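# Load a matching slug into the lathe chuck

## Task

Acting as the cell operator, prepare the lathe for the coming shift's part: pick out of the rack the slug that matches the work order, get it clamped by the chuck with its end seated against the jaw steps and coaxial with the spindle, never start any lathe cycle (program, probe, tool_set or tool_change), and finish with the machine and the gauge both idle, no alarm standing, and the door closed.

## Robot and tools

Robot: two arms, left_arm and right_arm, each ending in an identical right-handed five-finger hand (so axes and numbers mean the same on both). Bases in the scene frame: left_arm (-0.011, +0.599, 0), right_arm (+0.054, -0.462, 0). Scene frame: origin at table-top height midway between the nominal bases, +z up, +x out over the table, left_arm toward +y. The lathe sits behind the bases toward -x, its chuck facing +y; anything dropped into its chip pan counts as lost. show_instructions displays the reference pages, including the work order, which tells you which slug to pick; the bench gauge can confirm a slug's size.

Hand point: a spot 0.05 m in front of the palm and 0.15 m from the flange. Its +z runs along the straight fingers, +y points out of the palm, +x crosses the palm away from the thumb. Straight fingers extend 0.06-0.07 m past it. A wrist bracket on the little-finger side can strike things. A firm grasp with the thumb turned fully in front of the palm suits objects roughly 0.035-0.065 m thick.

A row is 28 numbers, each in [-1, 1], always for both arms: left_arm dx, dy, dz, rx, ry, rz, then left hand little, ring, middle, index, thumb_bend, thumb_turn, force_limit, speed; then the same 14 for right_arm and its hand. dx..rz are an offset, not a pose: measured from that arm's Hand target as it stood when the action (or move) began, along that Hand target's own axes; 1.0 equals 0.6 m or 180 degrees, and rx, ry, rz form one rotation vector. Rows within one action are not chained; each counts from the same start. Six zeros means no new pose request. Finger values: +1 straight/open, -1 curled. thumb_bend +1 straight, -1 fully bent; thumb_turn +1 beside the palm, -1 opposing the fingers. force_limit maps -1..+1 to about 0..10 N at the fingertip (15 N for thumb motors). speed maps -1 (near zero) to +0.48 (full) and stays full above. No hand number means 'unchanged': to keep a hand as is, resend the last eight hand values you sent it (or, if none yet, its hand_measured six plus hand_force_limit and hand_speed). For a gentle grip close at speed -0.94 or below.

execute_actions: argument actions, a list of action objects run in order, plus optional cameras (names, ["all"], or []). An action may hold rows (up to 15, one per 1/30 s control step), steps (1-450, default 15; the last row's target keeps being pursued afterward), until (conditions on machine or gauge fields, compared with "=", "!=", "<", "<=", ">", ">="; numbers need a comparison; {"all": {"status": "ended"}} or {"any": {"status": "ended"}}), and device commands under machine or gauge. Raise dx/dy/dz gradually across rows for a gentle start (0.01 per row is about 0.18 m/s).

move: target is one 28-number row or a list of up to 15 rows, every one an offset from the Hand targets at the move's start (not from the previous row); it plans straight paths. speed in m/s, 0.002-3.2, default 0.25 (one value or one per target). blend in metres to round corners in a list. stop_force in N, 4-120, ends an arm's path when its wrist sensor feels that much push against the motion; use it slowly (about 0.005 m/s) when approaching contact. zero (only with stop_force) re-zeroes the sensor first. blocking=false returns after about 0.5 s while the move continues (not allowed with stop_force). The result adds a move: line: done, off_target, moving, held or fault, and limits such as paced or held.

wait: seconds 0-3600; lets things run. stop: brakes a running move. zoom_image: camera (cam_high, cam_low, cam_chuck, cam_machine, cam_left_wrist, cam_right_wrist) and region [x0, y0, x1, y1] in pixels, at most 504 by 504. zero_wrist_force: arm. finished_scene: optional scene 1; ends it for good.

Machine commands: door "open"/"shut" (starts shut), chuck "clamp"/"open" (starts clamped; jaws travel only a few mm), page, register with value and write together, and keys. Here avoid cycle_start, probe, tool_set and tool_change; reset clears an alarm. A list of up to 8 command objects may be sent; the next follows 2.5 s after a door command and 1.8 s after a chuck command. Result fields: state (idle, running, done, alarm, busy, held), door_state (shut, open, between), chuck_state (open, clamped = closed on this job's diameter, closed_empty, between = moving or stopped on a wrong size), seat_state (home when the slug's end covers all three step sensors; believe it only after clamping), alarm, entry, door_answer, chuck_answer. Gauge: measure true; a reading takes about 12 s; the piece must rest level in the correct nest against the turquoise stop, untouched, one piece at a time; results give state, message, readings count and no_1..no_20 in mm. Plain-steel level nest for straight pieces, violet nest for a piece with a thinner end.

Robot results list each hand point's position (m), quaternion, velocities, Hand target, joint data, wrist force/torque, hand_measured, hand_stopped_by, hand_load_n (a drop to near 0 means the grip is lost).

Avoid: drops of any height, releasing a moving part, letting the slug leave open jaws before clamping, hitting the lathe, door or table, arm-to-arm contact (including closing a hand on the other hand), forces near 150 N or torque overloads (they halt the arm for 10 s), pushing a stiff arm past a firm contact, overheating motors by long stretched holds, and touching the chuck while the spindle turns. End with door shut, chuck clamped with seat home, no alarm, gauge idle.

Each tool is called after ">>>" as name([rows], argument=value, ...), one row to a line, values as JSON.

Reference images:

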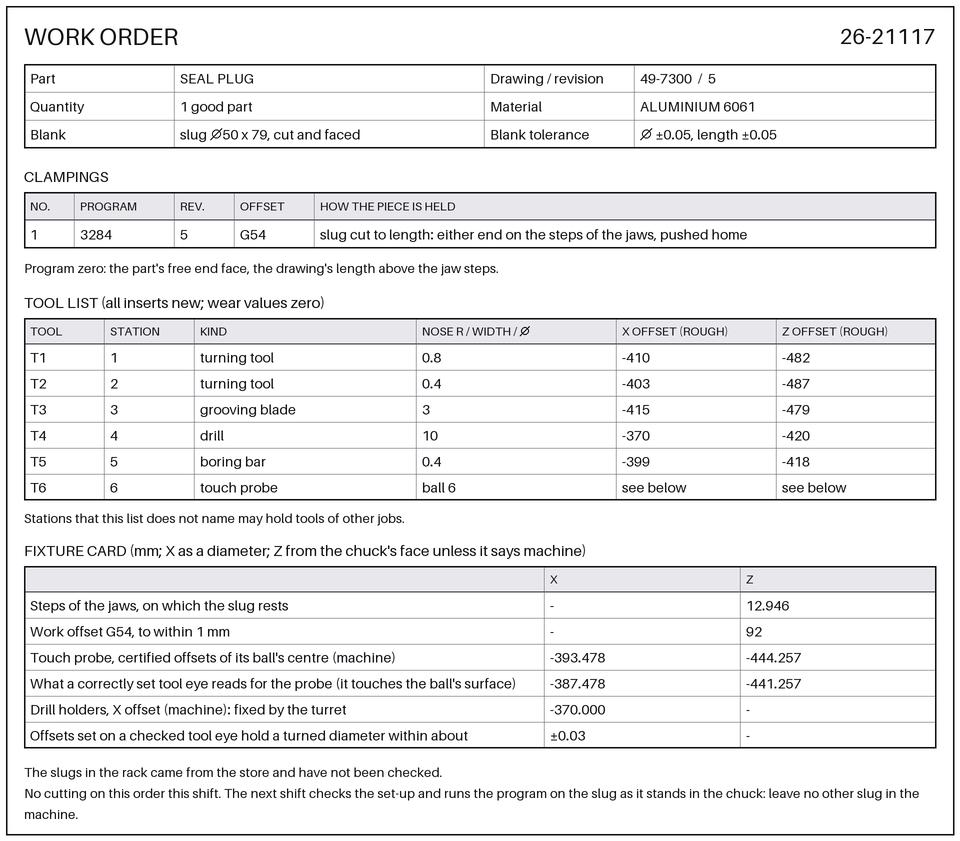

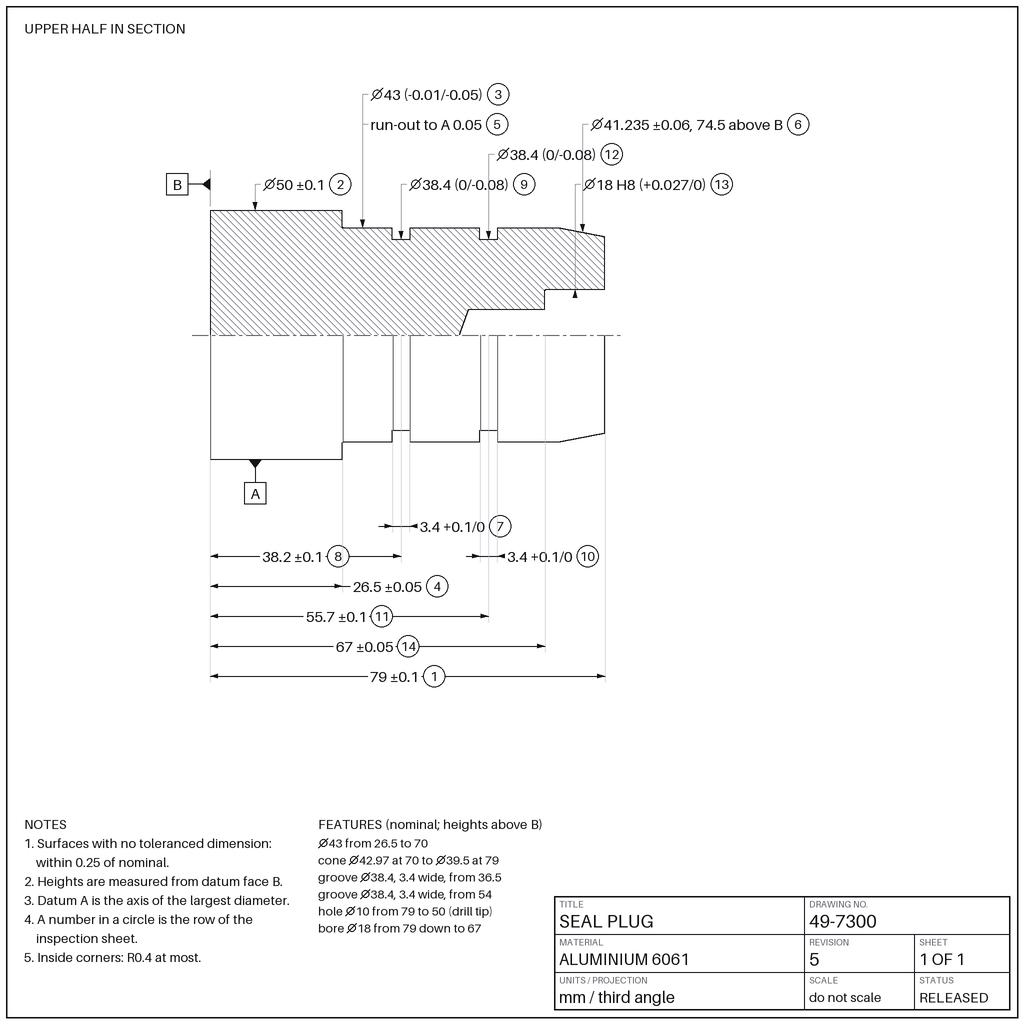

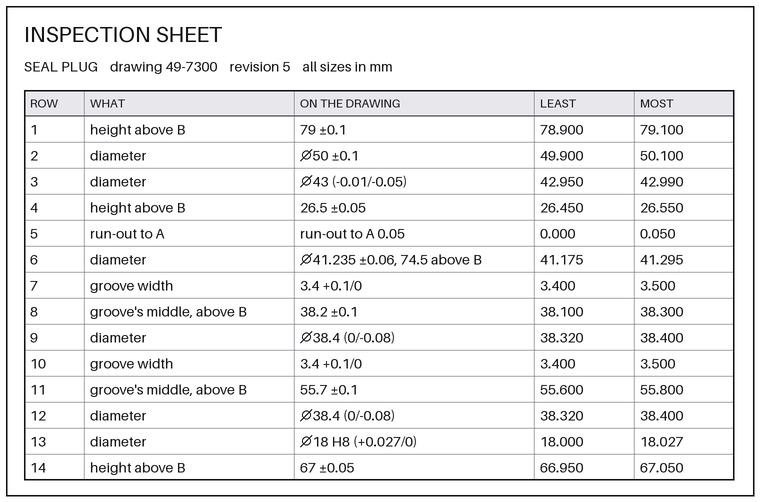

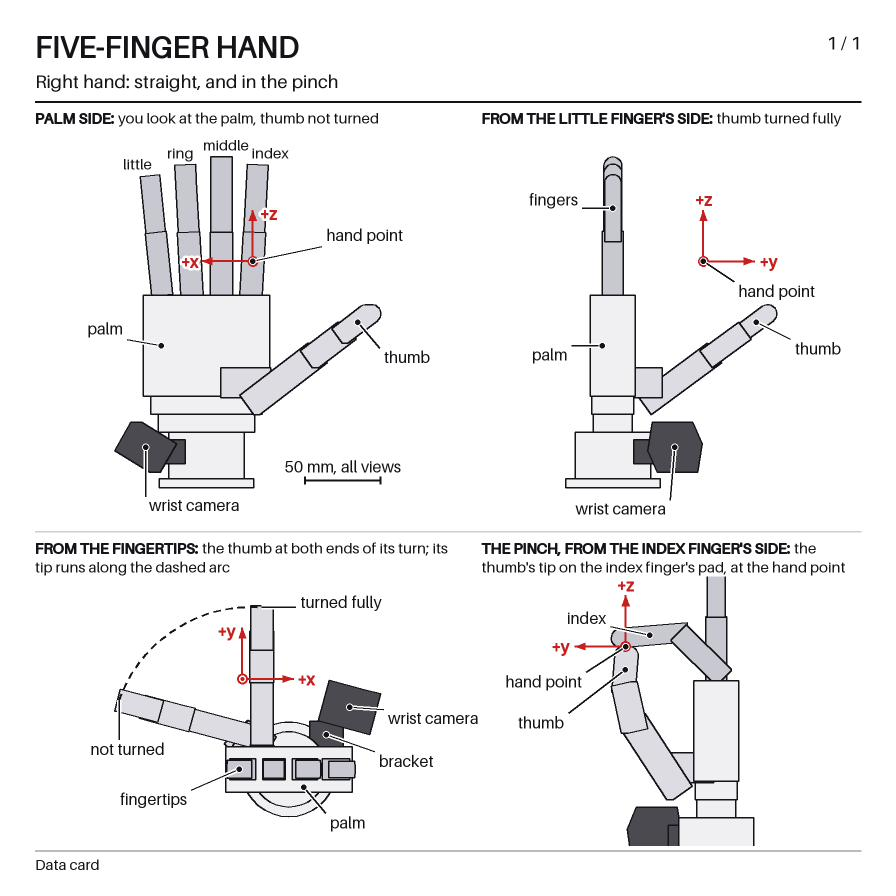

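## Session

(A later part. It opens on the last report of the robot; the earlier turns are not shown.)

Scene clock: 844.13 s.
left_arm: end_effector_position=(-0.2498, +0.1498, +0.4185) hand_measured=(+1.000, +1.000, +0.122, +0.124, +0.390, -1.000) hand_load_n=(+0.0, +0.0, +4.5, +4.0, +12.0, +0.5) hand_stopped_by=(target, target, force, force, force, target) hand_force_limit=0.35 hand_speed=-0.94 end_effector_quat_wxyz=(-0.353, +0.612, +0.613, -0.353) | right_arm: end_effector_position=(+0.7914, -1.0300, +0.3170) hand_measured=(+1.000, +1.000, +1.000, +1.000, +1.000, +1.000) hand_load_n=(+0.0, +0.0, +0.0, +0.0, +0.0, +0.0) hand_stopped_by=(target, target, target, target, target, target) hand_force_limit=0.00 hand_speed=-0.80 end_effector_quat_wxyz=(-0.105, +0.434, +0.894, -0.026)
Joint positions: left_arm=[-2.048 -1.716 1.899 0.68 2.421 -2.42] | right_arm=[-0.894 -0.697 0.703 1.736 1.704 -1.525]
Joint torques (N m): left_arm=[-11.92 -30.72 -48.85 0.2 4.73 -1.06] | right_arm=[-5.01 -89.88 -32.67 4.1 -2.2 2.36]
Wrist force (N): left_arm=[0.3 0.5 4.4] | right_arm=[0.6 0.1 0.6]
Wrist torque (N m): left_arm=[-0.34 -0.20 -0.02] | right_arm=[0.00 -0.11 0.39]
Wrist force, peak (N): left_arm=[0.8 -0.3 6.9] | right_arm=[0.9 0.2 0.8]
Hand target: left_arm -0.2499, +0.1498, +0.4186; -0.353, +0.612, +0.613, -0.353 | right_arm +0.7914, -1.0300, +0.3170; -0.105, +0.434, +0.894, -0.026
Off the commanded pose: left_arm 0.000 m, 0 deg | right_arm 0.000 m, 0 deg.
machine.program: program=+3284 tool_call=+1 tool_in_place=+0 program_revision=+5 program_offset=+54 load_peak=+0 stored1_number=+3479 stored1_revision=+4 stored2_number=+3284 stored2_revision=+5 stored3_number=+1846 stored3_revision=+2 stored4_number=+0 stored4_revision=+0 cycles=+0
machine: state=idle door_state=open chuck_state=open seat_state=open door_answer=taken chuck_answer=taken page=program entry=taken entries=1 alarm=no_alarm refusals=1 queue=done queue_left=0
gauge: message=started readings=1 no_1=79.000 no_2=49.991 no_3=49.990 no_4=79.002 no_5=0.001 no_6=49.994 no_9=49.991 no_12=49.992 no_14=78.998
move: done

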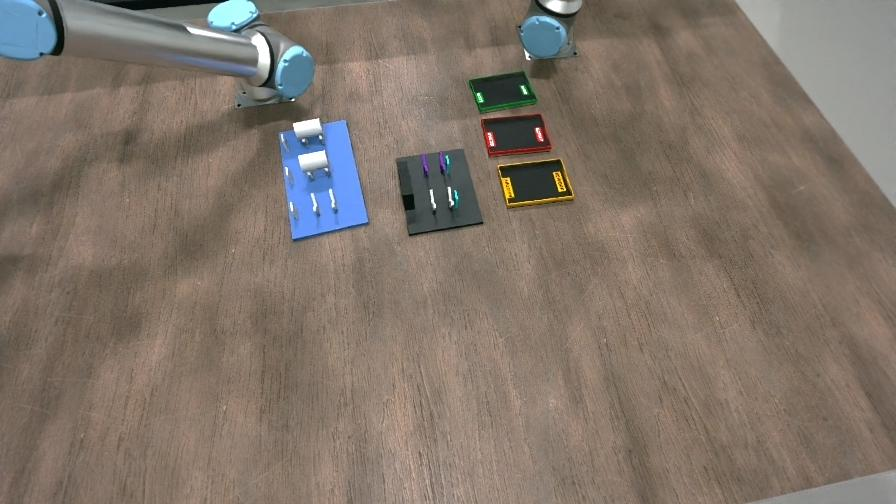

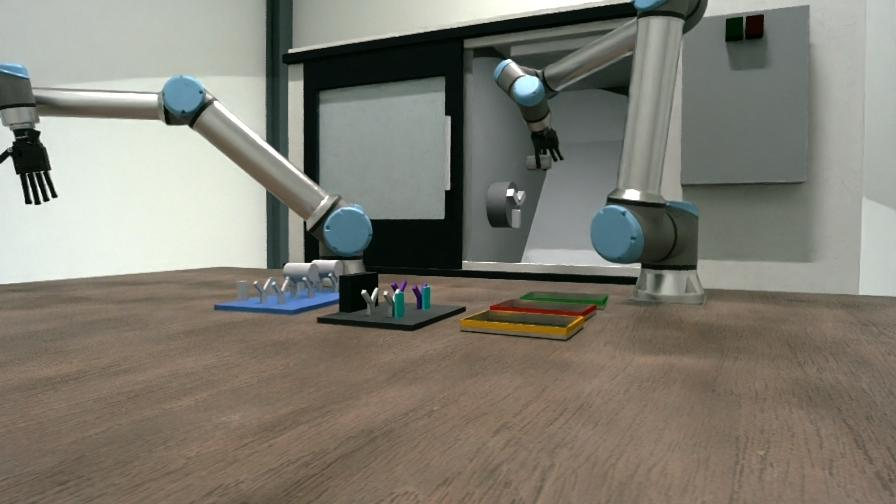

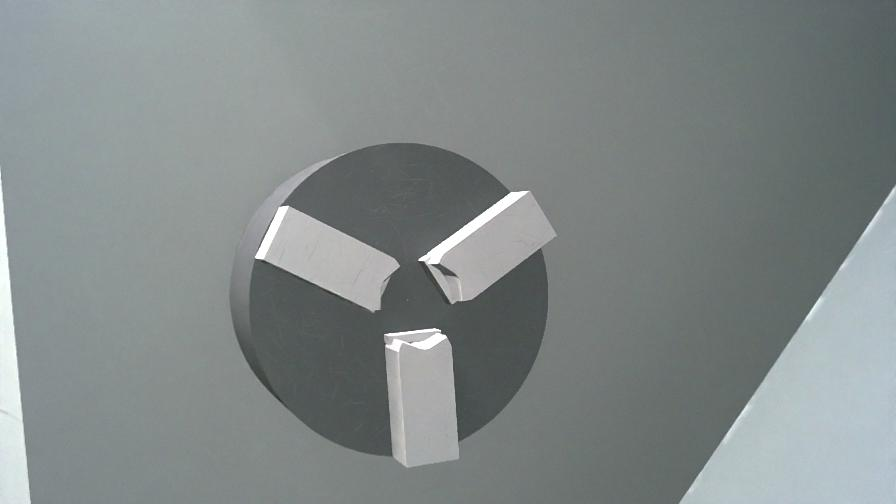

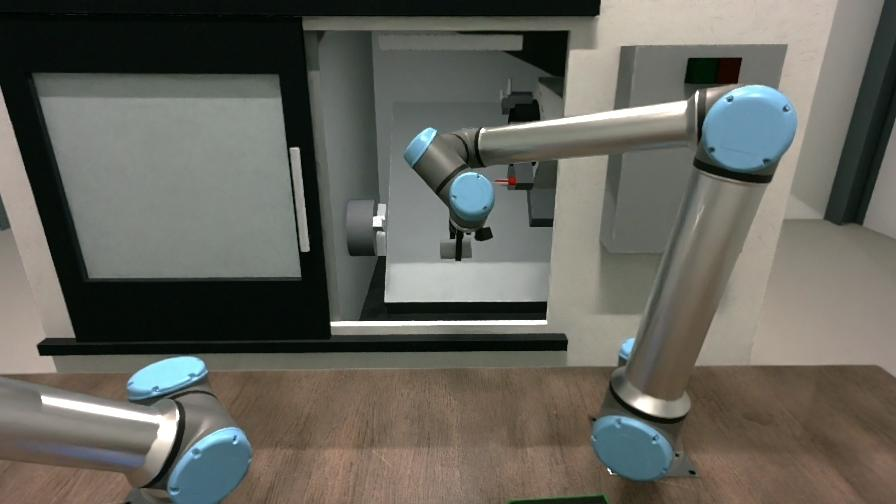

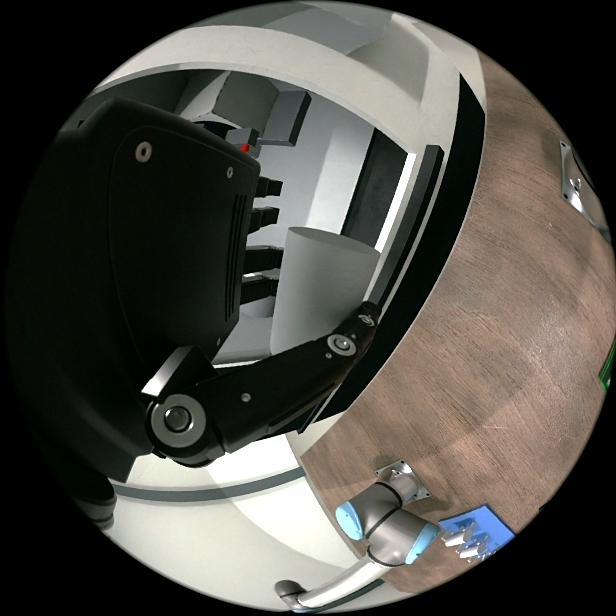

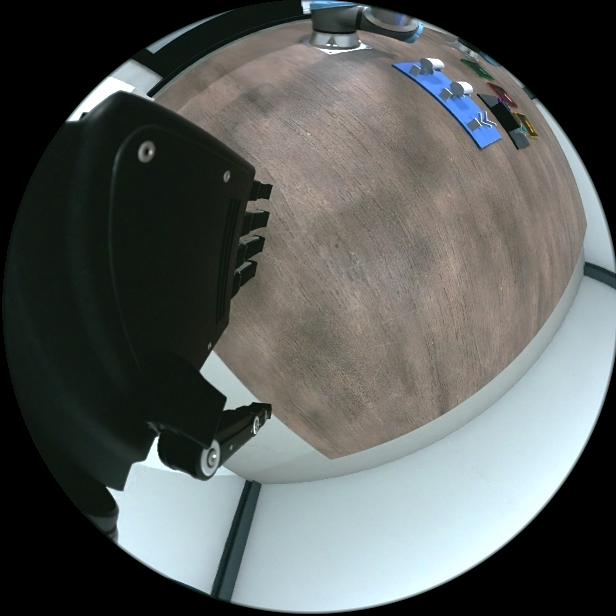

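>>> move(target=[0.0167, -0.205, 0.555, 0,0,0, 1,1,-0.1,-0.1,0.1,-1,0.35,-0.94, 0,0,0,0,0,0, 1,1,1,1,1,1,0,-0.8], speed=0.15, stop_force=20, cameras=["cam_low", "cam_chuck", "cam_machine", "cam_left_wrist"])

Scene clock: 905.03 s.
left_arm: end_effector_position=(-0.5997, +0.1596, +0.3581) hand_measured=(+1.000, +1.000, +0.122, +0.124, +0.390, -1.000) hand_load_n=(+0.0, +0.0, +4.5, +4.0, +12.0, +1.0) hand_stopped_by=(target, target, force, force, force, target) hand_force_limit=0.35 hand_speed=-0.94 end_effector_quat_wxyz=(-0.353, +0.612, +0.613, -0.353) | right_arm: end_effector_position=(+0.7914, -1.0300, +0.3170) hand_measured=(+1.000, +1.000, +1.000, +1.000, +1.000, +1.000) hand_load_n=(+0.0, +0.0, +0.0, +0.0, +0.0, +0.0) hand_stopped_by=(target, target, target, target, target, target) hand_force_limit=0.00 hand_speed=-0.80 end_effector_quat_wxyz=(-0.105, +0.434, +0.894, -0.026)
Joint positions: left_arm=[-2.603 -1.49 1.75 0.323 1.996 -2.876] | right_arm=[-0.894 -0.697 0.703 1.736 1.704 -1.525]
Joint torques (N m): left_arm=[0.59 -44.27 -34.25 2.01 2.63 1.21] | right_arm=[-2.24 -91.56 -31.19 3.83 -2.08 2.43]
Wrist force (N): left_arm=[0.5 1.0 4.4] | right_arm=[0.4 0.1 0.5]
Wrist torque (N m): left_arm=[-0.32 -0.23 -0.04] | right_arm=[0.00 -0.08 0.37]
Wrist force, peak (N): left_arm=[0.6 0.9 5.6] | right_arm=[1.1 0.1 0.6]
Hand target: left_arm -0.5997, +0.1596, +0.3581; -0.353, +0.612, +0.613, -0.353 | right_arm +0.7914, -1.0300, +0.3170; -0.105, +0.434, +0.894, -0.026
Off the commanded pose: left_arm 0.000 m, 0 deg | right_arm 0.000 m, 0 deg.
machine.program: program=+3284 tool_call=+1 tool_in_place=+0 program_revision=+5 program_offset=+54 load_peak=+0 stored1_number=+3479 stored1_revision=+4 stored2_number=+3284 stored2_revision=+5 stored3_number=+1846 stored3_revision=+2 stored4_number=+0 stored4_revision=+0 cycles=+0
machine: state=idle door_state=open chuck_state=open seat_state=open door_answer=taken chuck_answer=taken page=program entry=taken entries=1 alarm=no_alarm refusals=1 queue=done queue_left=0
gauge: message=started readings=1 no_1=79.000 no_2=49.991 no_3=49.990 no_4=79.002 no_5=0.001 no_6=49.994 no_9=49.991 no_12=49.992 no_14=78.998
move: done

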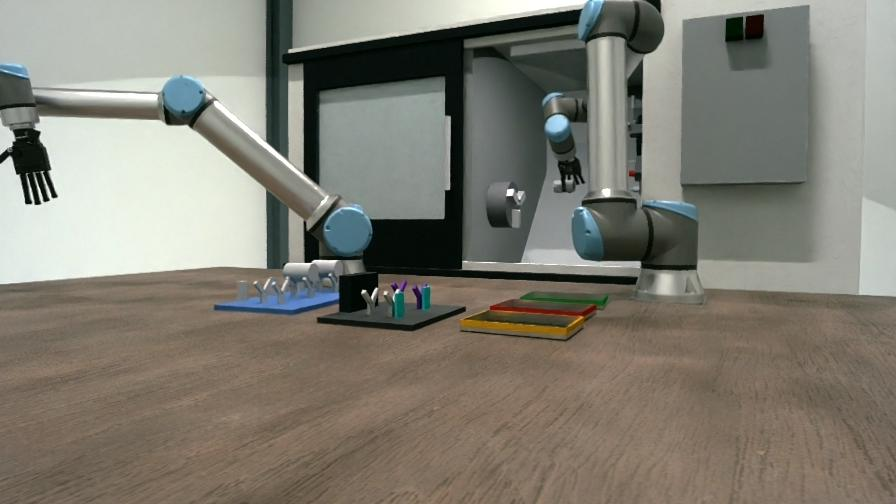

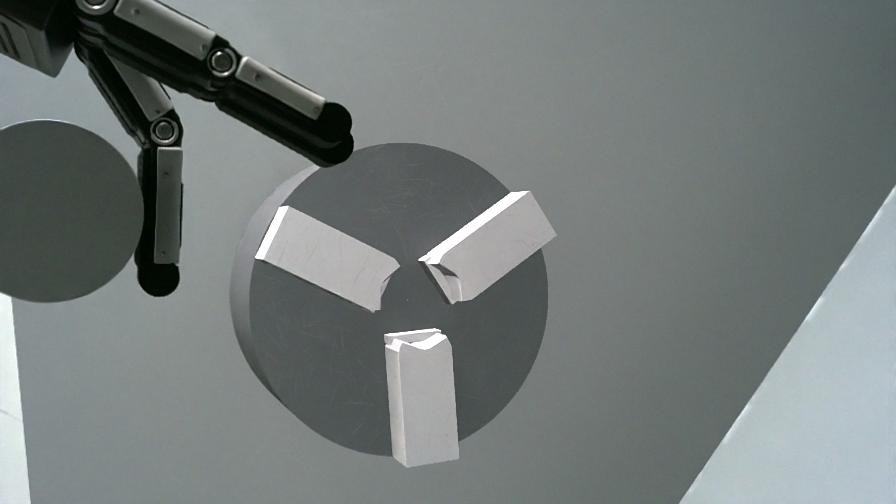

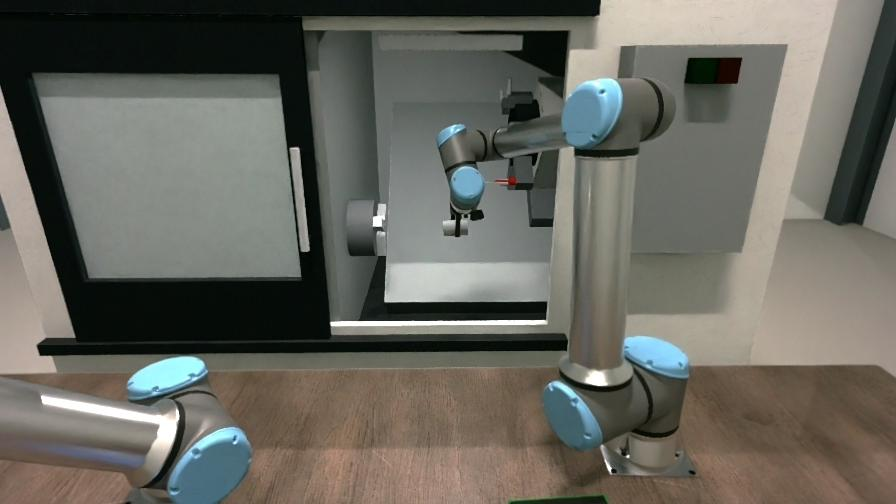

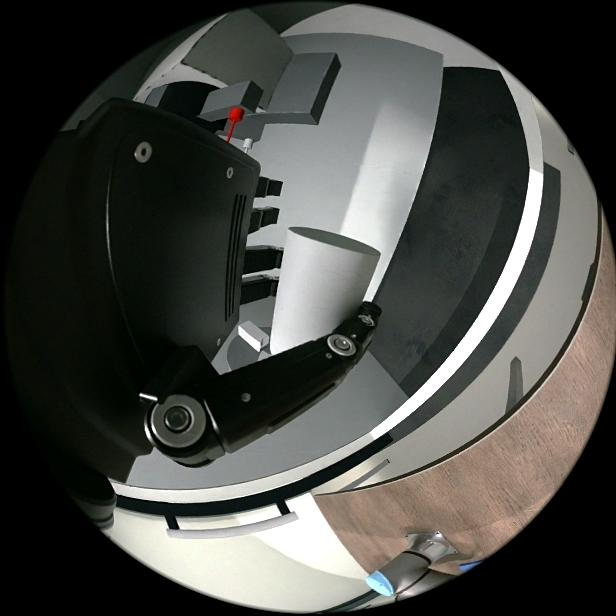

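>>> move(target=[0, -0.0667, 0.1155, 0,0,0, 1,1,-0.1,-0.1,0.1,-1,0.35,-0.94, 0,0,0,0,0,0, 1,1,1,1,1,1,0,-0.8], speed=0.1, stop_force=20, cameras=["cam_chuck", "cam_machine", "cam_left_wrist"])

>>> zoom_image(camera="cam_chuck", region=[150, 50, 550, 450])

>>> zoom_image(camera="cam_left_wrist", region=[150, 220, 450, 520])

Scene clock: 954.37 s.
left_arm: end_effector_position=(-0.6797, +0.1596, +0.3580) hand_measured=(+1.000, +1.000, +0.122, +0.124, +0.390, -1.000) hand_load_n=(+0.0, +0.0, +4.5, +4.0, +12.0, +0.5) hand_stopped_by=(target, target, force, force, force, target) hand_force_limit=0.35 hand_speed=-0.94 end_effector_quat_wxyz=(-0.353, +0.612, +0.613, -0.353) | right_arm: end_effector_position=(+0.7914, -1.0300, +0.3170) hand_measured=(+1.000, +1.000, +1.000, +1.000, +1.000, +1.000) hand_load_n=(+0.0, +0.0, +0.0, +0.0, +0.0, +0.0) hand_stopped_by=(target, target, target, target, target, target) hand_force_limit=0.00 hand_speed=-0.80 end_effector_quat_wxyz=(-0.105, +0.434, +0.894, -0.026)
Joint positions: left_arm=[-2.667 -1.396 1.641 0.323 1.943 -2.914] | right_arm=[-0.894 -0.697 0.703 1.736 1.704 -1.525]
Joint torques (N m): left_arm=[13.48 -57.74 -40.57 -0.67 2.67 1.41] | right_arm=[-2.56 -90.24 -29.98 3.51 -2.16 2.38]
Wrist force (N): left_arm=[0.6 1.2 4.2] | right_arm=[0.7 0.2 0.5]
Wrist torque (N m): left_arm=[-0.25 -0.20 -0.01] | right_arm=[0.02 -0.13 0.39]
Wrist force, peak (N): left_arm=[0.5 0.9 5.4] | right_arm=[0.8 0.1 0.9]
Hand target: left_arm -0.6797, +0.1596, +0.3580; -0.353, +0.612, +0.613, -0.353 | right_arm +0.7914, -1.0300, +0.3170; -0.105, +0.434, +0.894, -0.026
Off the commanded pose: left_arm 0.000 m, 0 deg | right_arm 0.000 m, 0 deg.
machine.program: program=+3284 tool_call=+1 tool_in_place=+0 program_revision=+5 program_offset=+54 load_peak=+0 stored1_number=+3479 stored1_revision=+4 stored2_number=+3284 stored2_revision=+5 stored3_number=+1846 stored3_revision=+2 stored4_number=+0 stored4_revision=+0 cycles=+0
machine: state=idle door_state=open chuck_state=open seat_state=open door_answer=taken chuck_answer=taken page=program entry=taken entries=1 alarm=no_alarm refusals=1 queue=done queue_left=0
gauge: message=started readings=1 no_1=79.000 no_2=49.991 no_3=49.990 no_4=79.002 no_5=0.001 no_6=49.994 no_9=49.991 no_12=49.992 no_14=78.998
move: done

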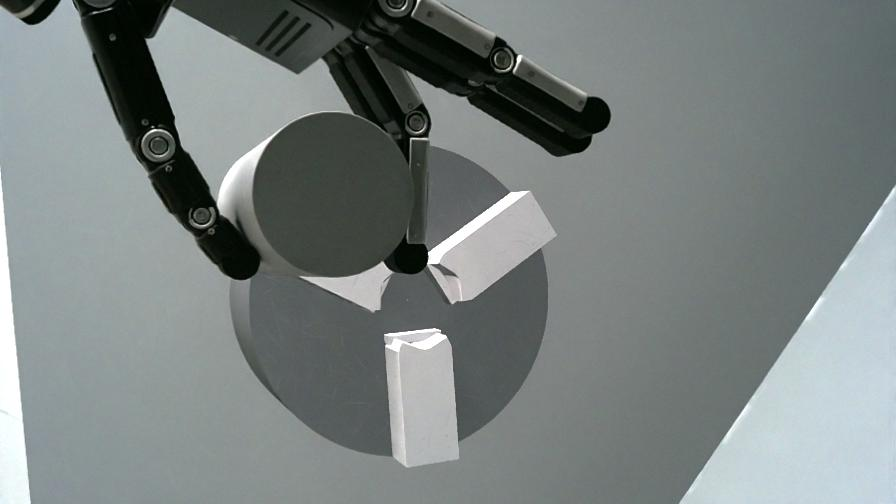

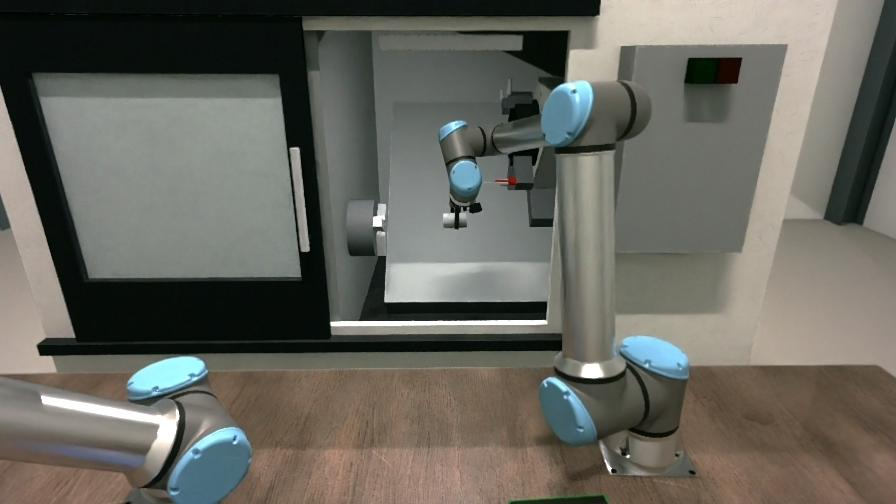

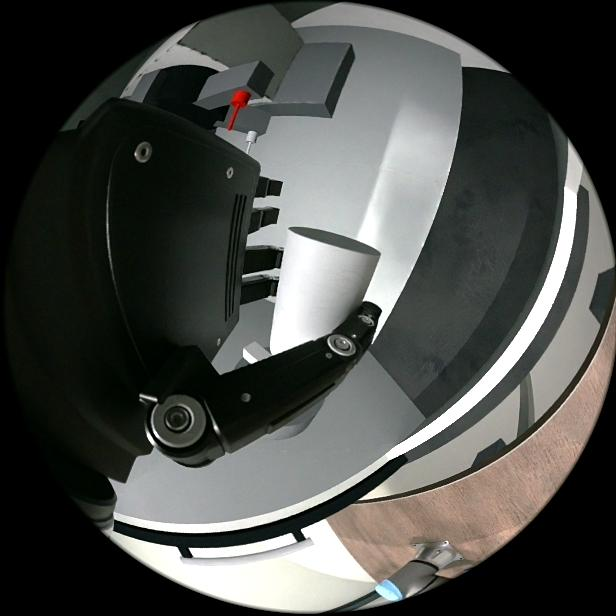

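Scaled by 1.260 from the camera's image (finer frame: 1280x720).

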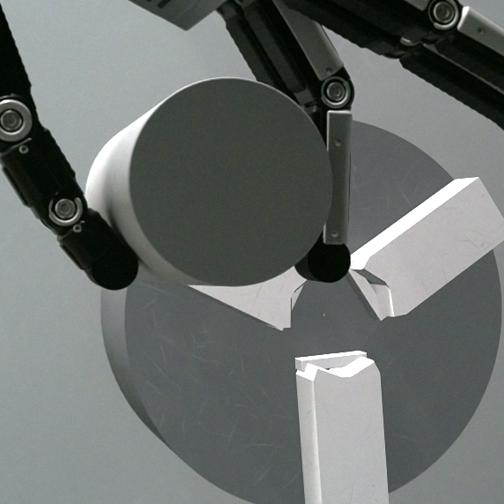

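Scaled by 1.680 from the camera's image (finer frame: 880x880).

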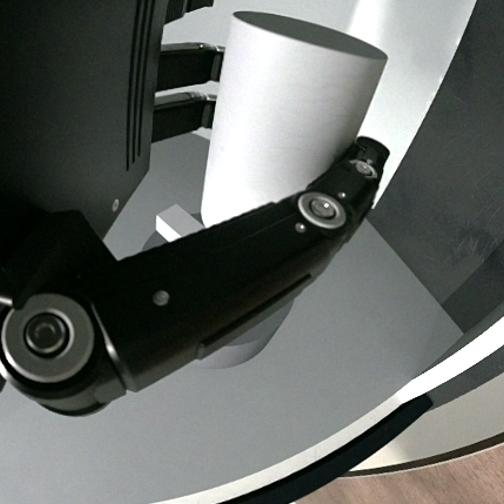

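>>> zoom_image(camera="cam_machine", region=[330, 180, 510, 280])

>>> zoom_image(camera="cam_machine", region=[430, 190, 490, 240])

>>> zoom_image(camera="cam_machine", region=[340, 190, 400, 265])

Scaled by 2.800 from the camera's image (finer frame: 1280x720).

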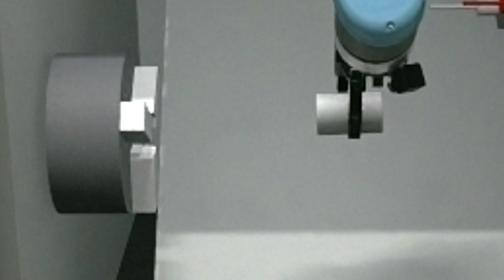

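Scaled by 8.400 from the camera's image (finer frame: 1280x720).

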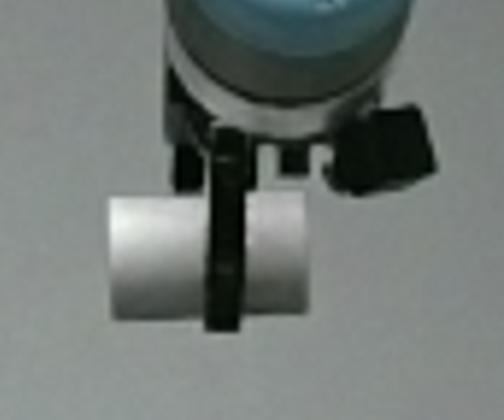

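Scaled by 6.720 from the camera's image (finer frame: 1280x720).

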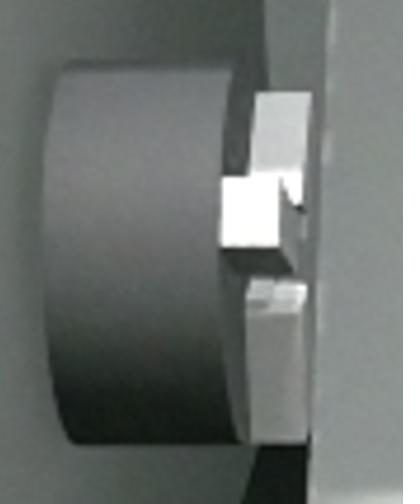

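>>> move([
  [-0.1667,0,0,0,0,0, 1,1,-0.1,-0.1,0.1,-1,0.35,-0.94, 0,0,0,0,0,0, 1,1,1,1,1,1,0,-0.8],
  [-0.2167, -0.0209, 0.1862, 0,0,0, 1,1,-0.1,-0.1,0.1,-1,0.35,-0.94, 0,0,0,0,0,0, 1,1,1,1,1,1,0,-0.8],
], speed=0.08, blend=0.02, stop_force=15, cameras=["cam_chuck", "cam_machine", "cam_left_wrist"])

>>> zoom_image(camera="cam_chuck", region=[200, 50, 600, 450])

>>> zoom_image(camera="cam_machine", region=[340, 170, 480, 280])

>>> zoom_image(camera="cam_left_wrist", region=[150, 220, 450, 520])

Scene clock: 1015.77 s.
left_arm: end_effector_position=(-0.7826, +0.0295, +0.3128) hand_measured=(+1.000, +1.000, +0.122, +0.124, +0.390, -1.000) hand_load_n=(+0.0, +0.0, +4.5, +4.0, +12.0, +0.5) hand_stopped_by=(target, target, force, force, force, target) hand_force_limit=0.35 hand_speed=-0.94 end_effector_quat_wxyz=(-0.353, +0.612, +0.613, -0.353) | right_arm: end_effector_position=(+0.7914, -1.0300, +0.3170) hand_measured=(+1.000, +1.000, +1.000, +1.000, +1.000, +1.000) hand_load_n=(+0.0, +0.0, +0.0, +0.0, +0.0, +0.0) hand_stopped_by=(target, target, target, target, target, target) hand_force_limit=0.00 hand_speed=-0.80 end_effector_quat_wxyz=(-0.105, +0.434, +0.894, -0.026)
Joint positions: left_arm=[-2.568 -1.105 1.333 0.364 2.026 -2.854] | right_arm=[-0.894 -0.697 0.703 1.736 1.704 -1.525]
Joint torques (N m): left_arm=[13.1 -79.09 -34.27 1.18 2.65 1.61] | right_arm=[-1.71 -91.27 -29.66 3.21 -2.1 2.2]
Wrist force (N): left_arm=[0.3 1.5 4.5] | right_arm=[0.4 0.2 0.6]
Wrist torque (N m): left_arm=[-0.25 -0.17 -0.01] | right_arm=[0.02 -0.08 0.38]
Wrist force, peak (N): left_arm=[0.3 1.7 5.6] | right_arm=[0.8 0.3 0.9]
Hand target: left_arm -0.7826, +0.0295, +0.3128; -0.353, +0.612, +0.613, -0.353 | right_arm +0.7914, -1.0300, +0.3170; -0.105, +0.434, +0.894, -0.026
Off the commanded pose: left_arm 0.000 m, 0 deg | right_arm 0.000 m, 0 deg.
machine.program: program=+3284 tool_call=+1 tool_in_place=+0 program_revision=+5 program_offset=+54 load_peak=+0 stored1_number=+3479 stored1_revision=+4 stored2_number=+3284 stored2_revision=+5 stored3_number=+1846 stored3_revision=+2 stored4_number=+0 stored4_revision=+0 cycles=+0
machine: state=idle door_state=open chuck_state=open seat_state=open door_answer=taken chuck_answer=taken page=program entry=taken entries=1 alarm=no_alarm refusals=1 queue=done queue_left=0
gauge: message=started readings=1 no_1=79.000 no_2=49.991 no_3=49.990 no_4=79.002 no_5=0.001 no_6=49.994 no_9=49.991 no_12=49.992 no_14=78.998
move: done

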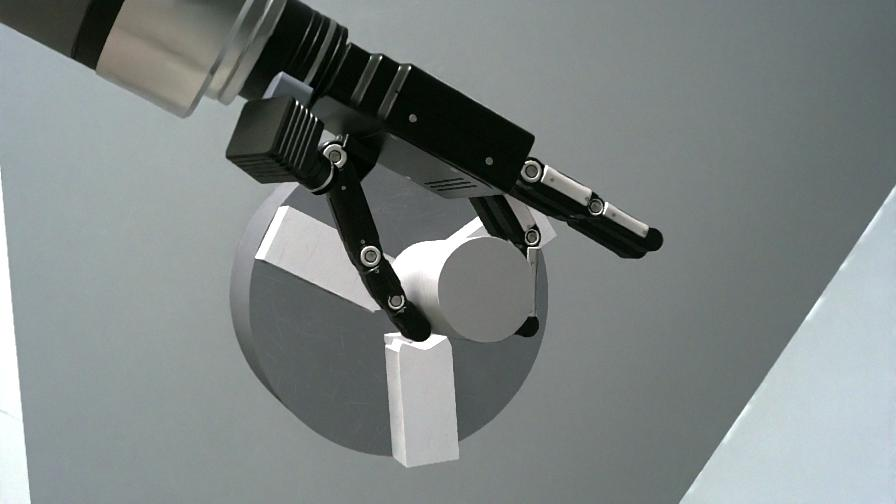

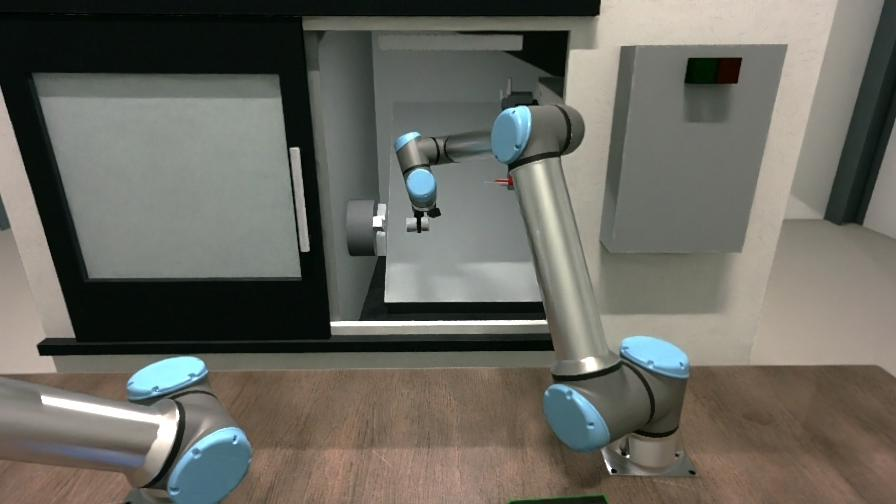

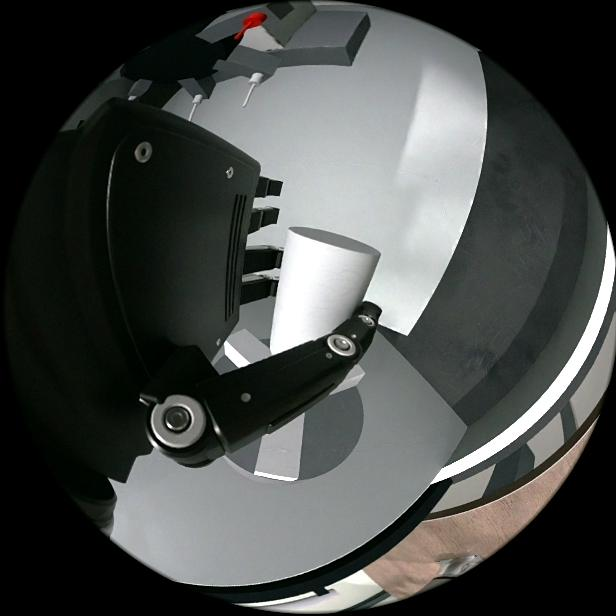

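Scaled by 1.260 from the camera's image (finer frame: 1280x720).

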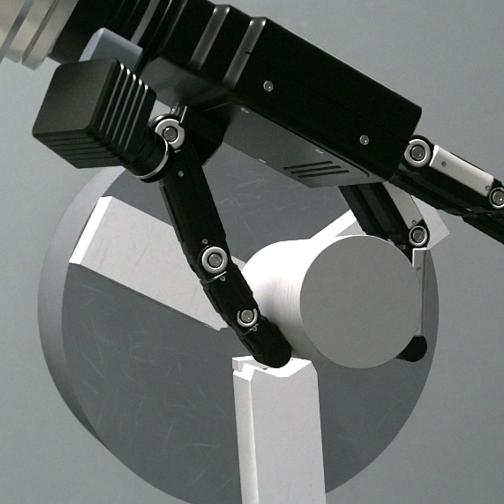

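Scaled by 3.600 from the camera's image (finer frame: 1280x720).

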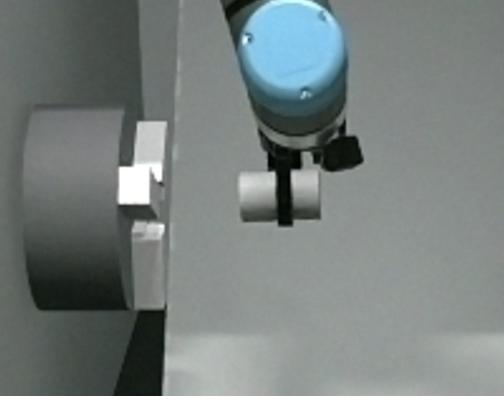

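Scaled by 1.680 from the camera's image (finer frame: 880x880).

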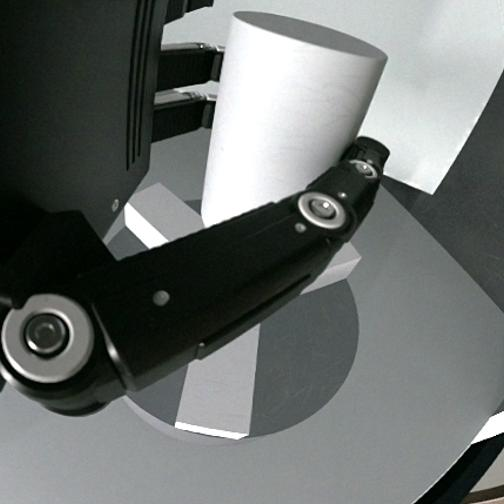

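>>> move(target=[-0.0833, 0.0137, 0.0129, 0,0,0, 1,1,-0.1,-0.1,0.1,-1,0.35,-0.94, 0,0,0,0,0,0, 1,1,1,1,1,1,0,-0.8], speed=0.05, stop_force=10, cameras=["cam_chuck", "cam_machine", "cam_left_wrist"])

>>> zoom_image(camera="cam_chuck", region=[300, 180, 560, 440])

>>> zoom_image(camera="cam_machine", region=[340, 190, 440, 265])

>>> zoom_image(camera="cam_left_wrist", region=[180, 220, 430, 470])

Scene clock: 1062.40 s.
left_arm: end_effector_position=(-0.7852, -0.0204, +0.3018) hand_measured=(+1.000, +1.000, +0.122, +0.124, +0.390, -1.000) hand_load_n=(+0.0, +0.0, +4.5, +4.0, +12.0, +0.5) hand_stopped_by=(target, target, force, force, force, target) hand_force_limit=0.35 hand_speed=-0.94 end_effector_quat_wxyz=(-0.353, +0.612, +0.613, -0.353) | right_arm: end_effector_position=(+0.7914, -1.0300, +0.3170) hand_measured=(+1.000, +1.000, +1.000, +1.000, +1.000, +1.000) hand_load_n=(+0.0, +0.0, +0.0, +0.0, +0.0, +0.0) hand_stopped_by=(target, target, target, target, target, target) hand_force_limit=0.00 hand_speed=-0.80 end_effector_quat_wxyz=(-0.105, +0.434, +0.894, -0.026)
Joint positions: left_arm=[-2.516 -1.035 1.248 0.394 2.069 -2.821] | right_arm=[-0.894 -0.697 0.703 1.736 1.704 -1.525]
Joint torques (N m): left_arm=[-12.58 -103.39 -34.08 -1.09 -3.31 -1.08] | right_arm=[-1.04 -89.76 -29.55 3.21 -2.1 2.11]
Wrist force (N): left_arm=[0.1 1.1 4.1] | right_arm=[0.8 0.1 0.6]
Wrist torque (N m): left_arm=[-0.25 -0.13 -0.27] | right_arm=[0.00 -0.14 0.39]
Wrist force, peak (N): left_arm=[1.4 1.7 4.6] | right_arm=[0.8 0.5 0.9]
Hand target: left_arm -0.7852, -0.0204, +0.3018; -0.353, +0.612, +0.613, -0.353 | right_arm +0.7914, -1.0300, +0.3170; -0.105, +0.434, +0.894, -0.026
Off the commanded pose: left_arm 0.000 m, 0 deg | right_arm 0.000 m, 0 deg.
machine.program: program=+3284 tool_call=+1 tool_in_place=+0 program_revision=+5 program_offset=+54 load_peak=+0 stored1_number=+3479 stored1_revision=+4 stored2_number=+3284 stored2_revision=+5 stored3_number=+1846 stored3_revision=+2 stored4_number=+0 stored4_revision=+0 cycles=+0
machine: state=idle door_state=open chuck_state=open seat_state=open door_answer=taken chuck_answer=taken page=program entry=taken entries=1 alarm=no_alarm refusals=1 queue=done queue_left=0
gauge: message=started readings=1 no_1=79.000 no_2=49.991 no_3=49.990 no_4=79.002 no_5=0.001 no_6=49.994 no_9=49.991 no_12=49.992 no_14=78.998
move: done

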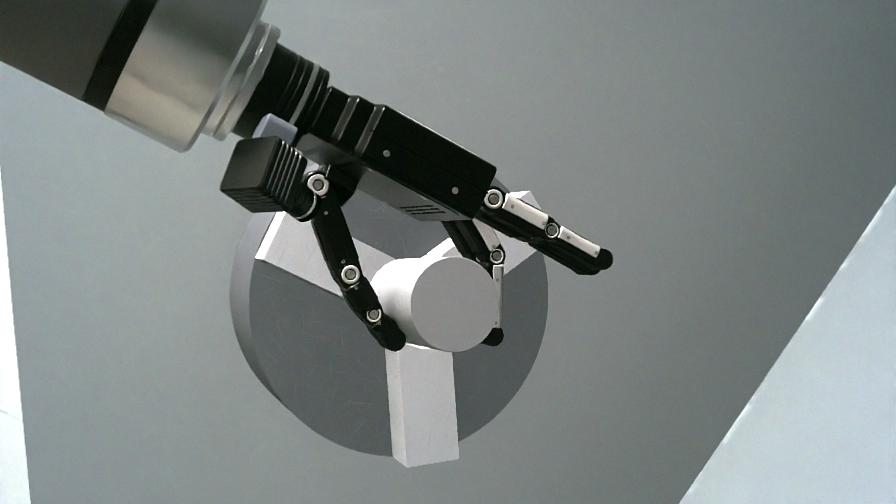

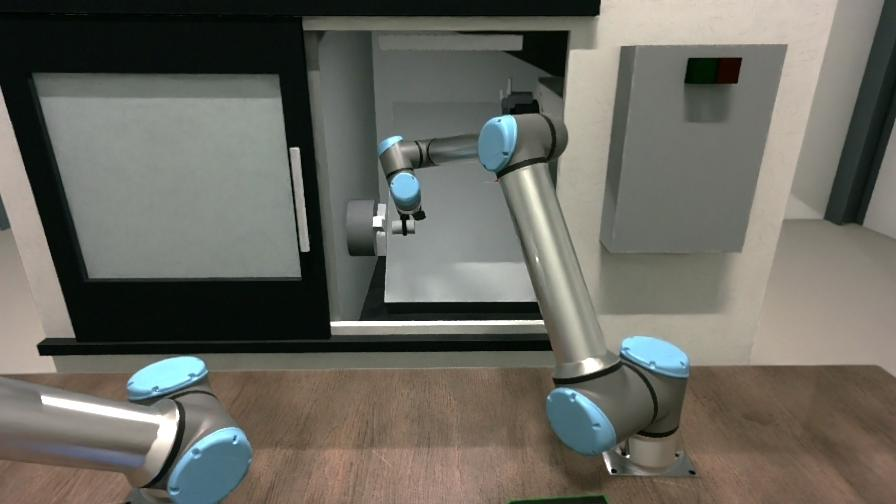

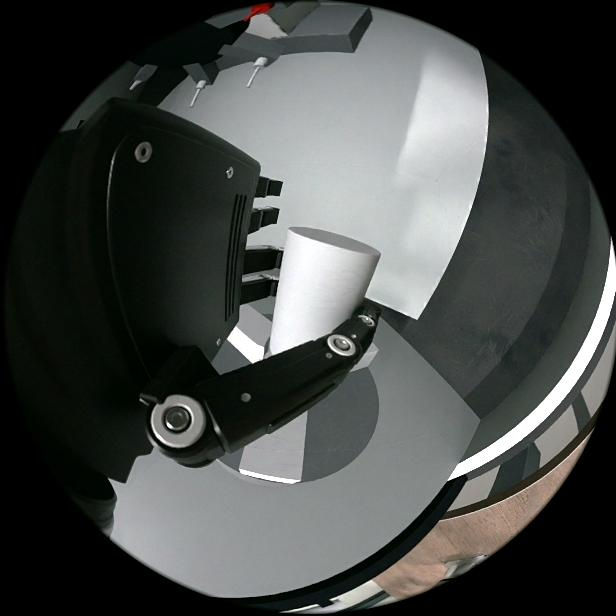

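Scaled by 1.938 from the camera's image (finer frame: 1280x720).

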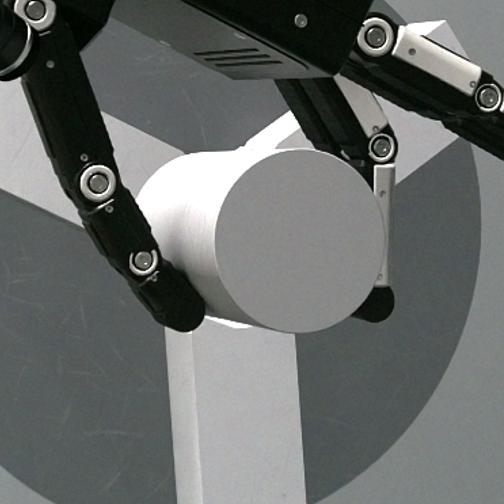

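Scaled by 5.040 from the camera's image (finer frame: 1280x720).

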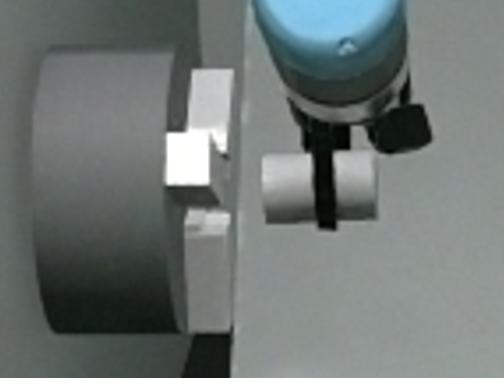

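Scaled by 2.016 from the camera's image (finer frame: 880x880).

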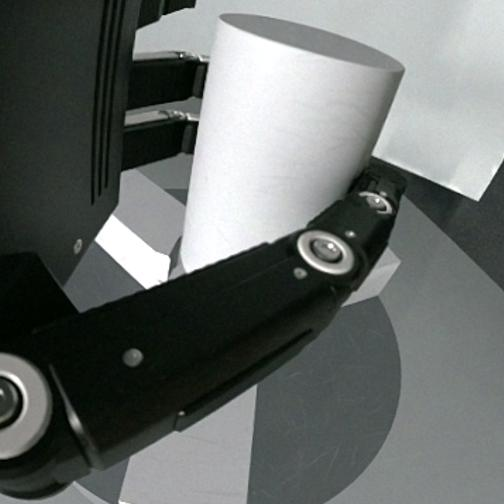

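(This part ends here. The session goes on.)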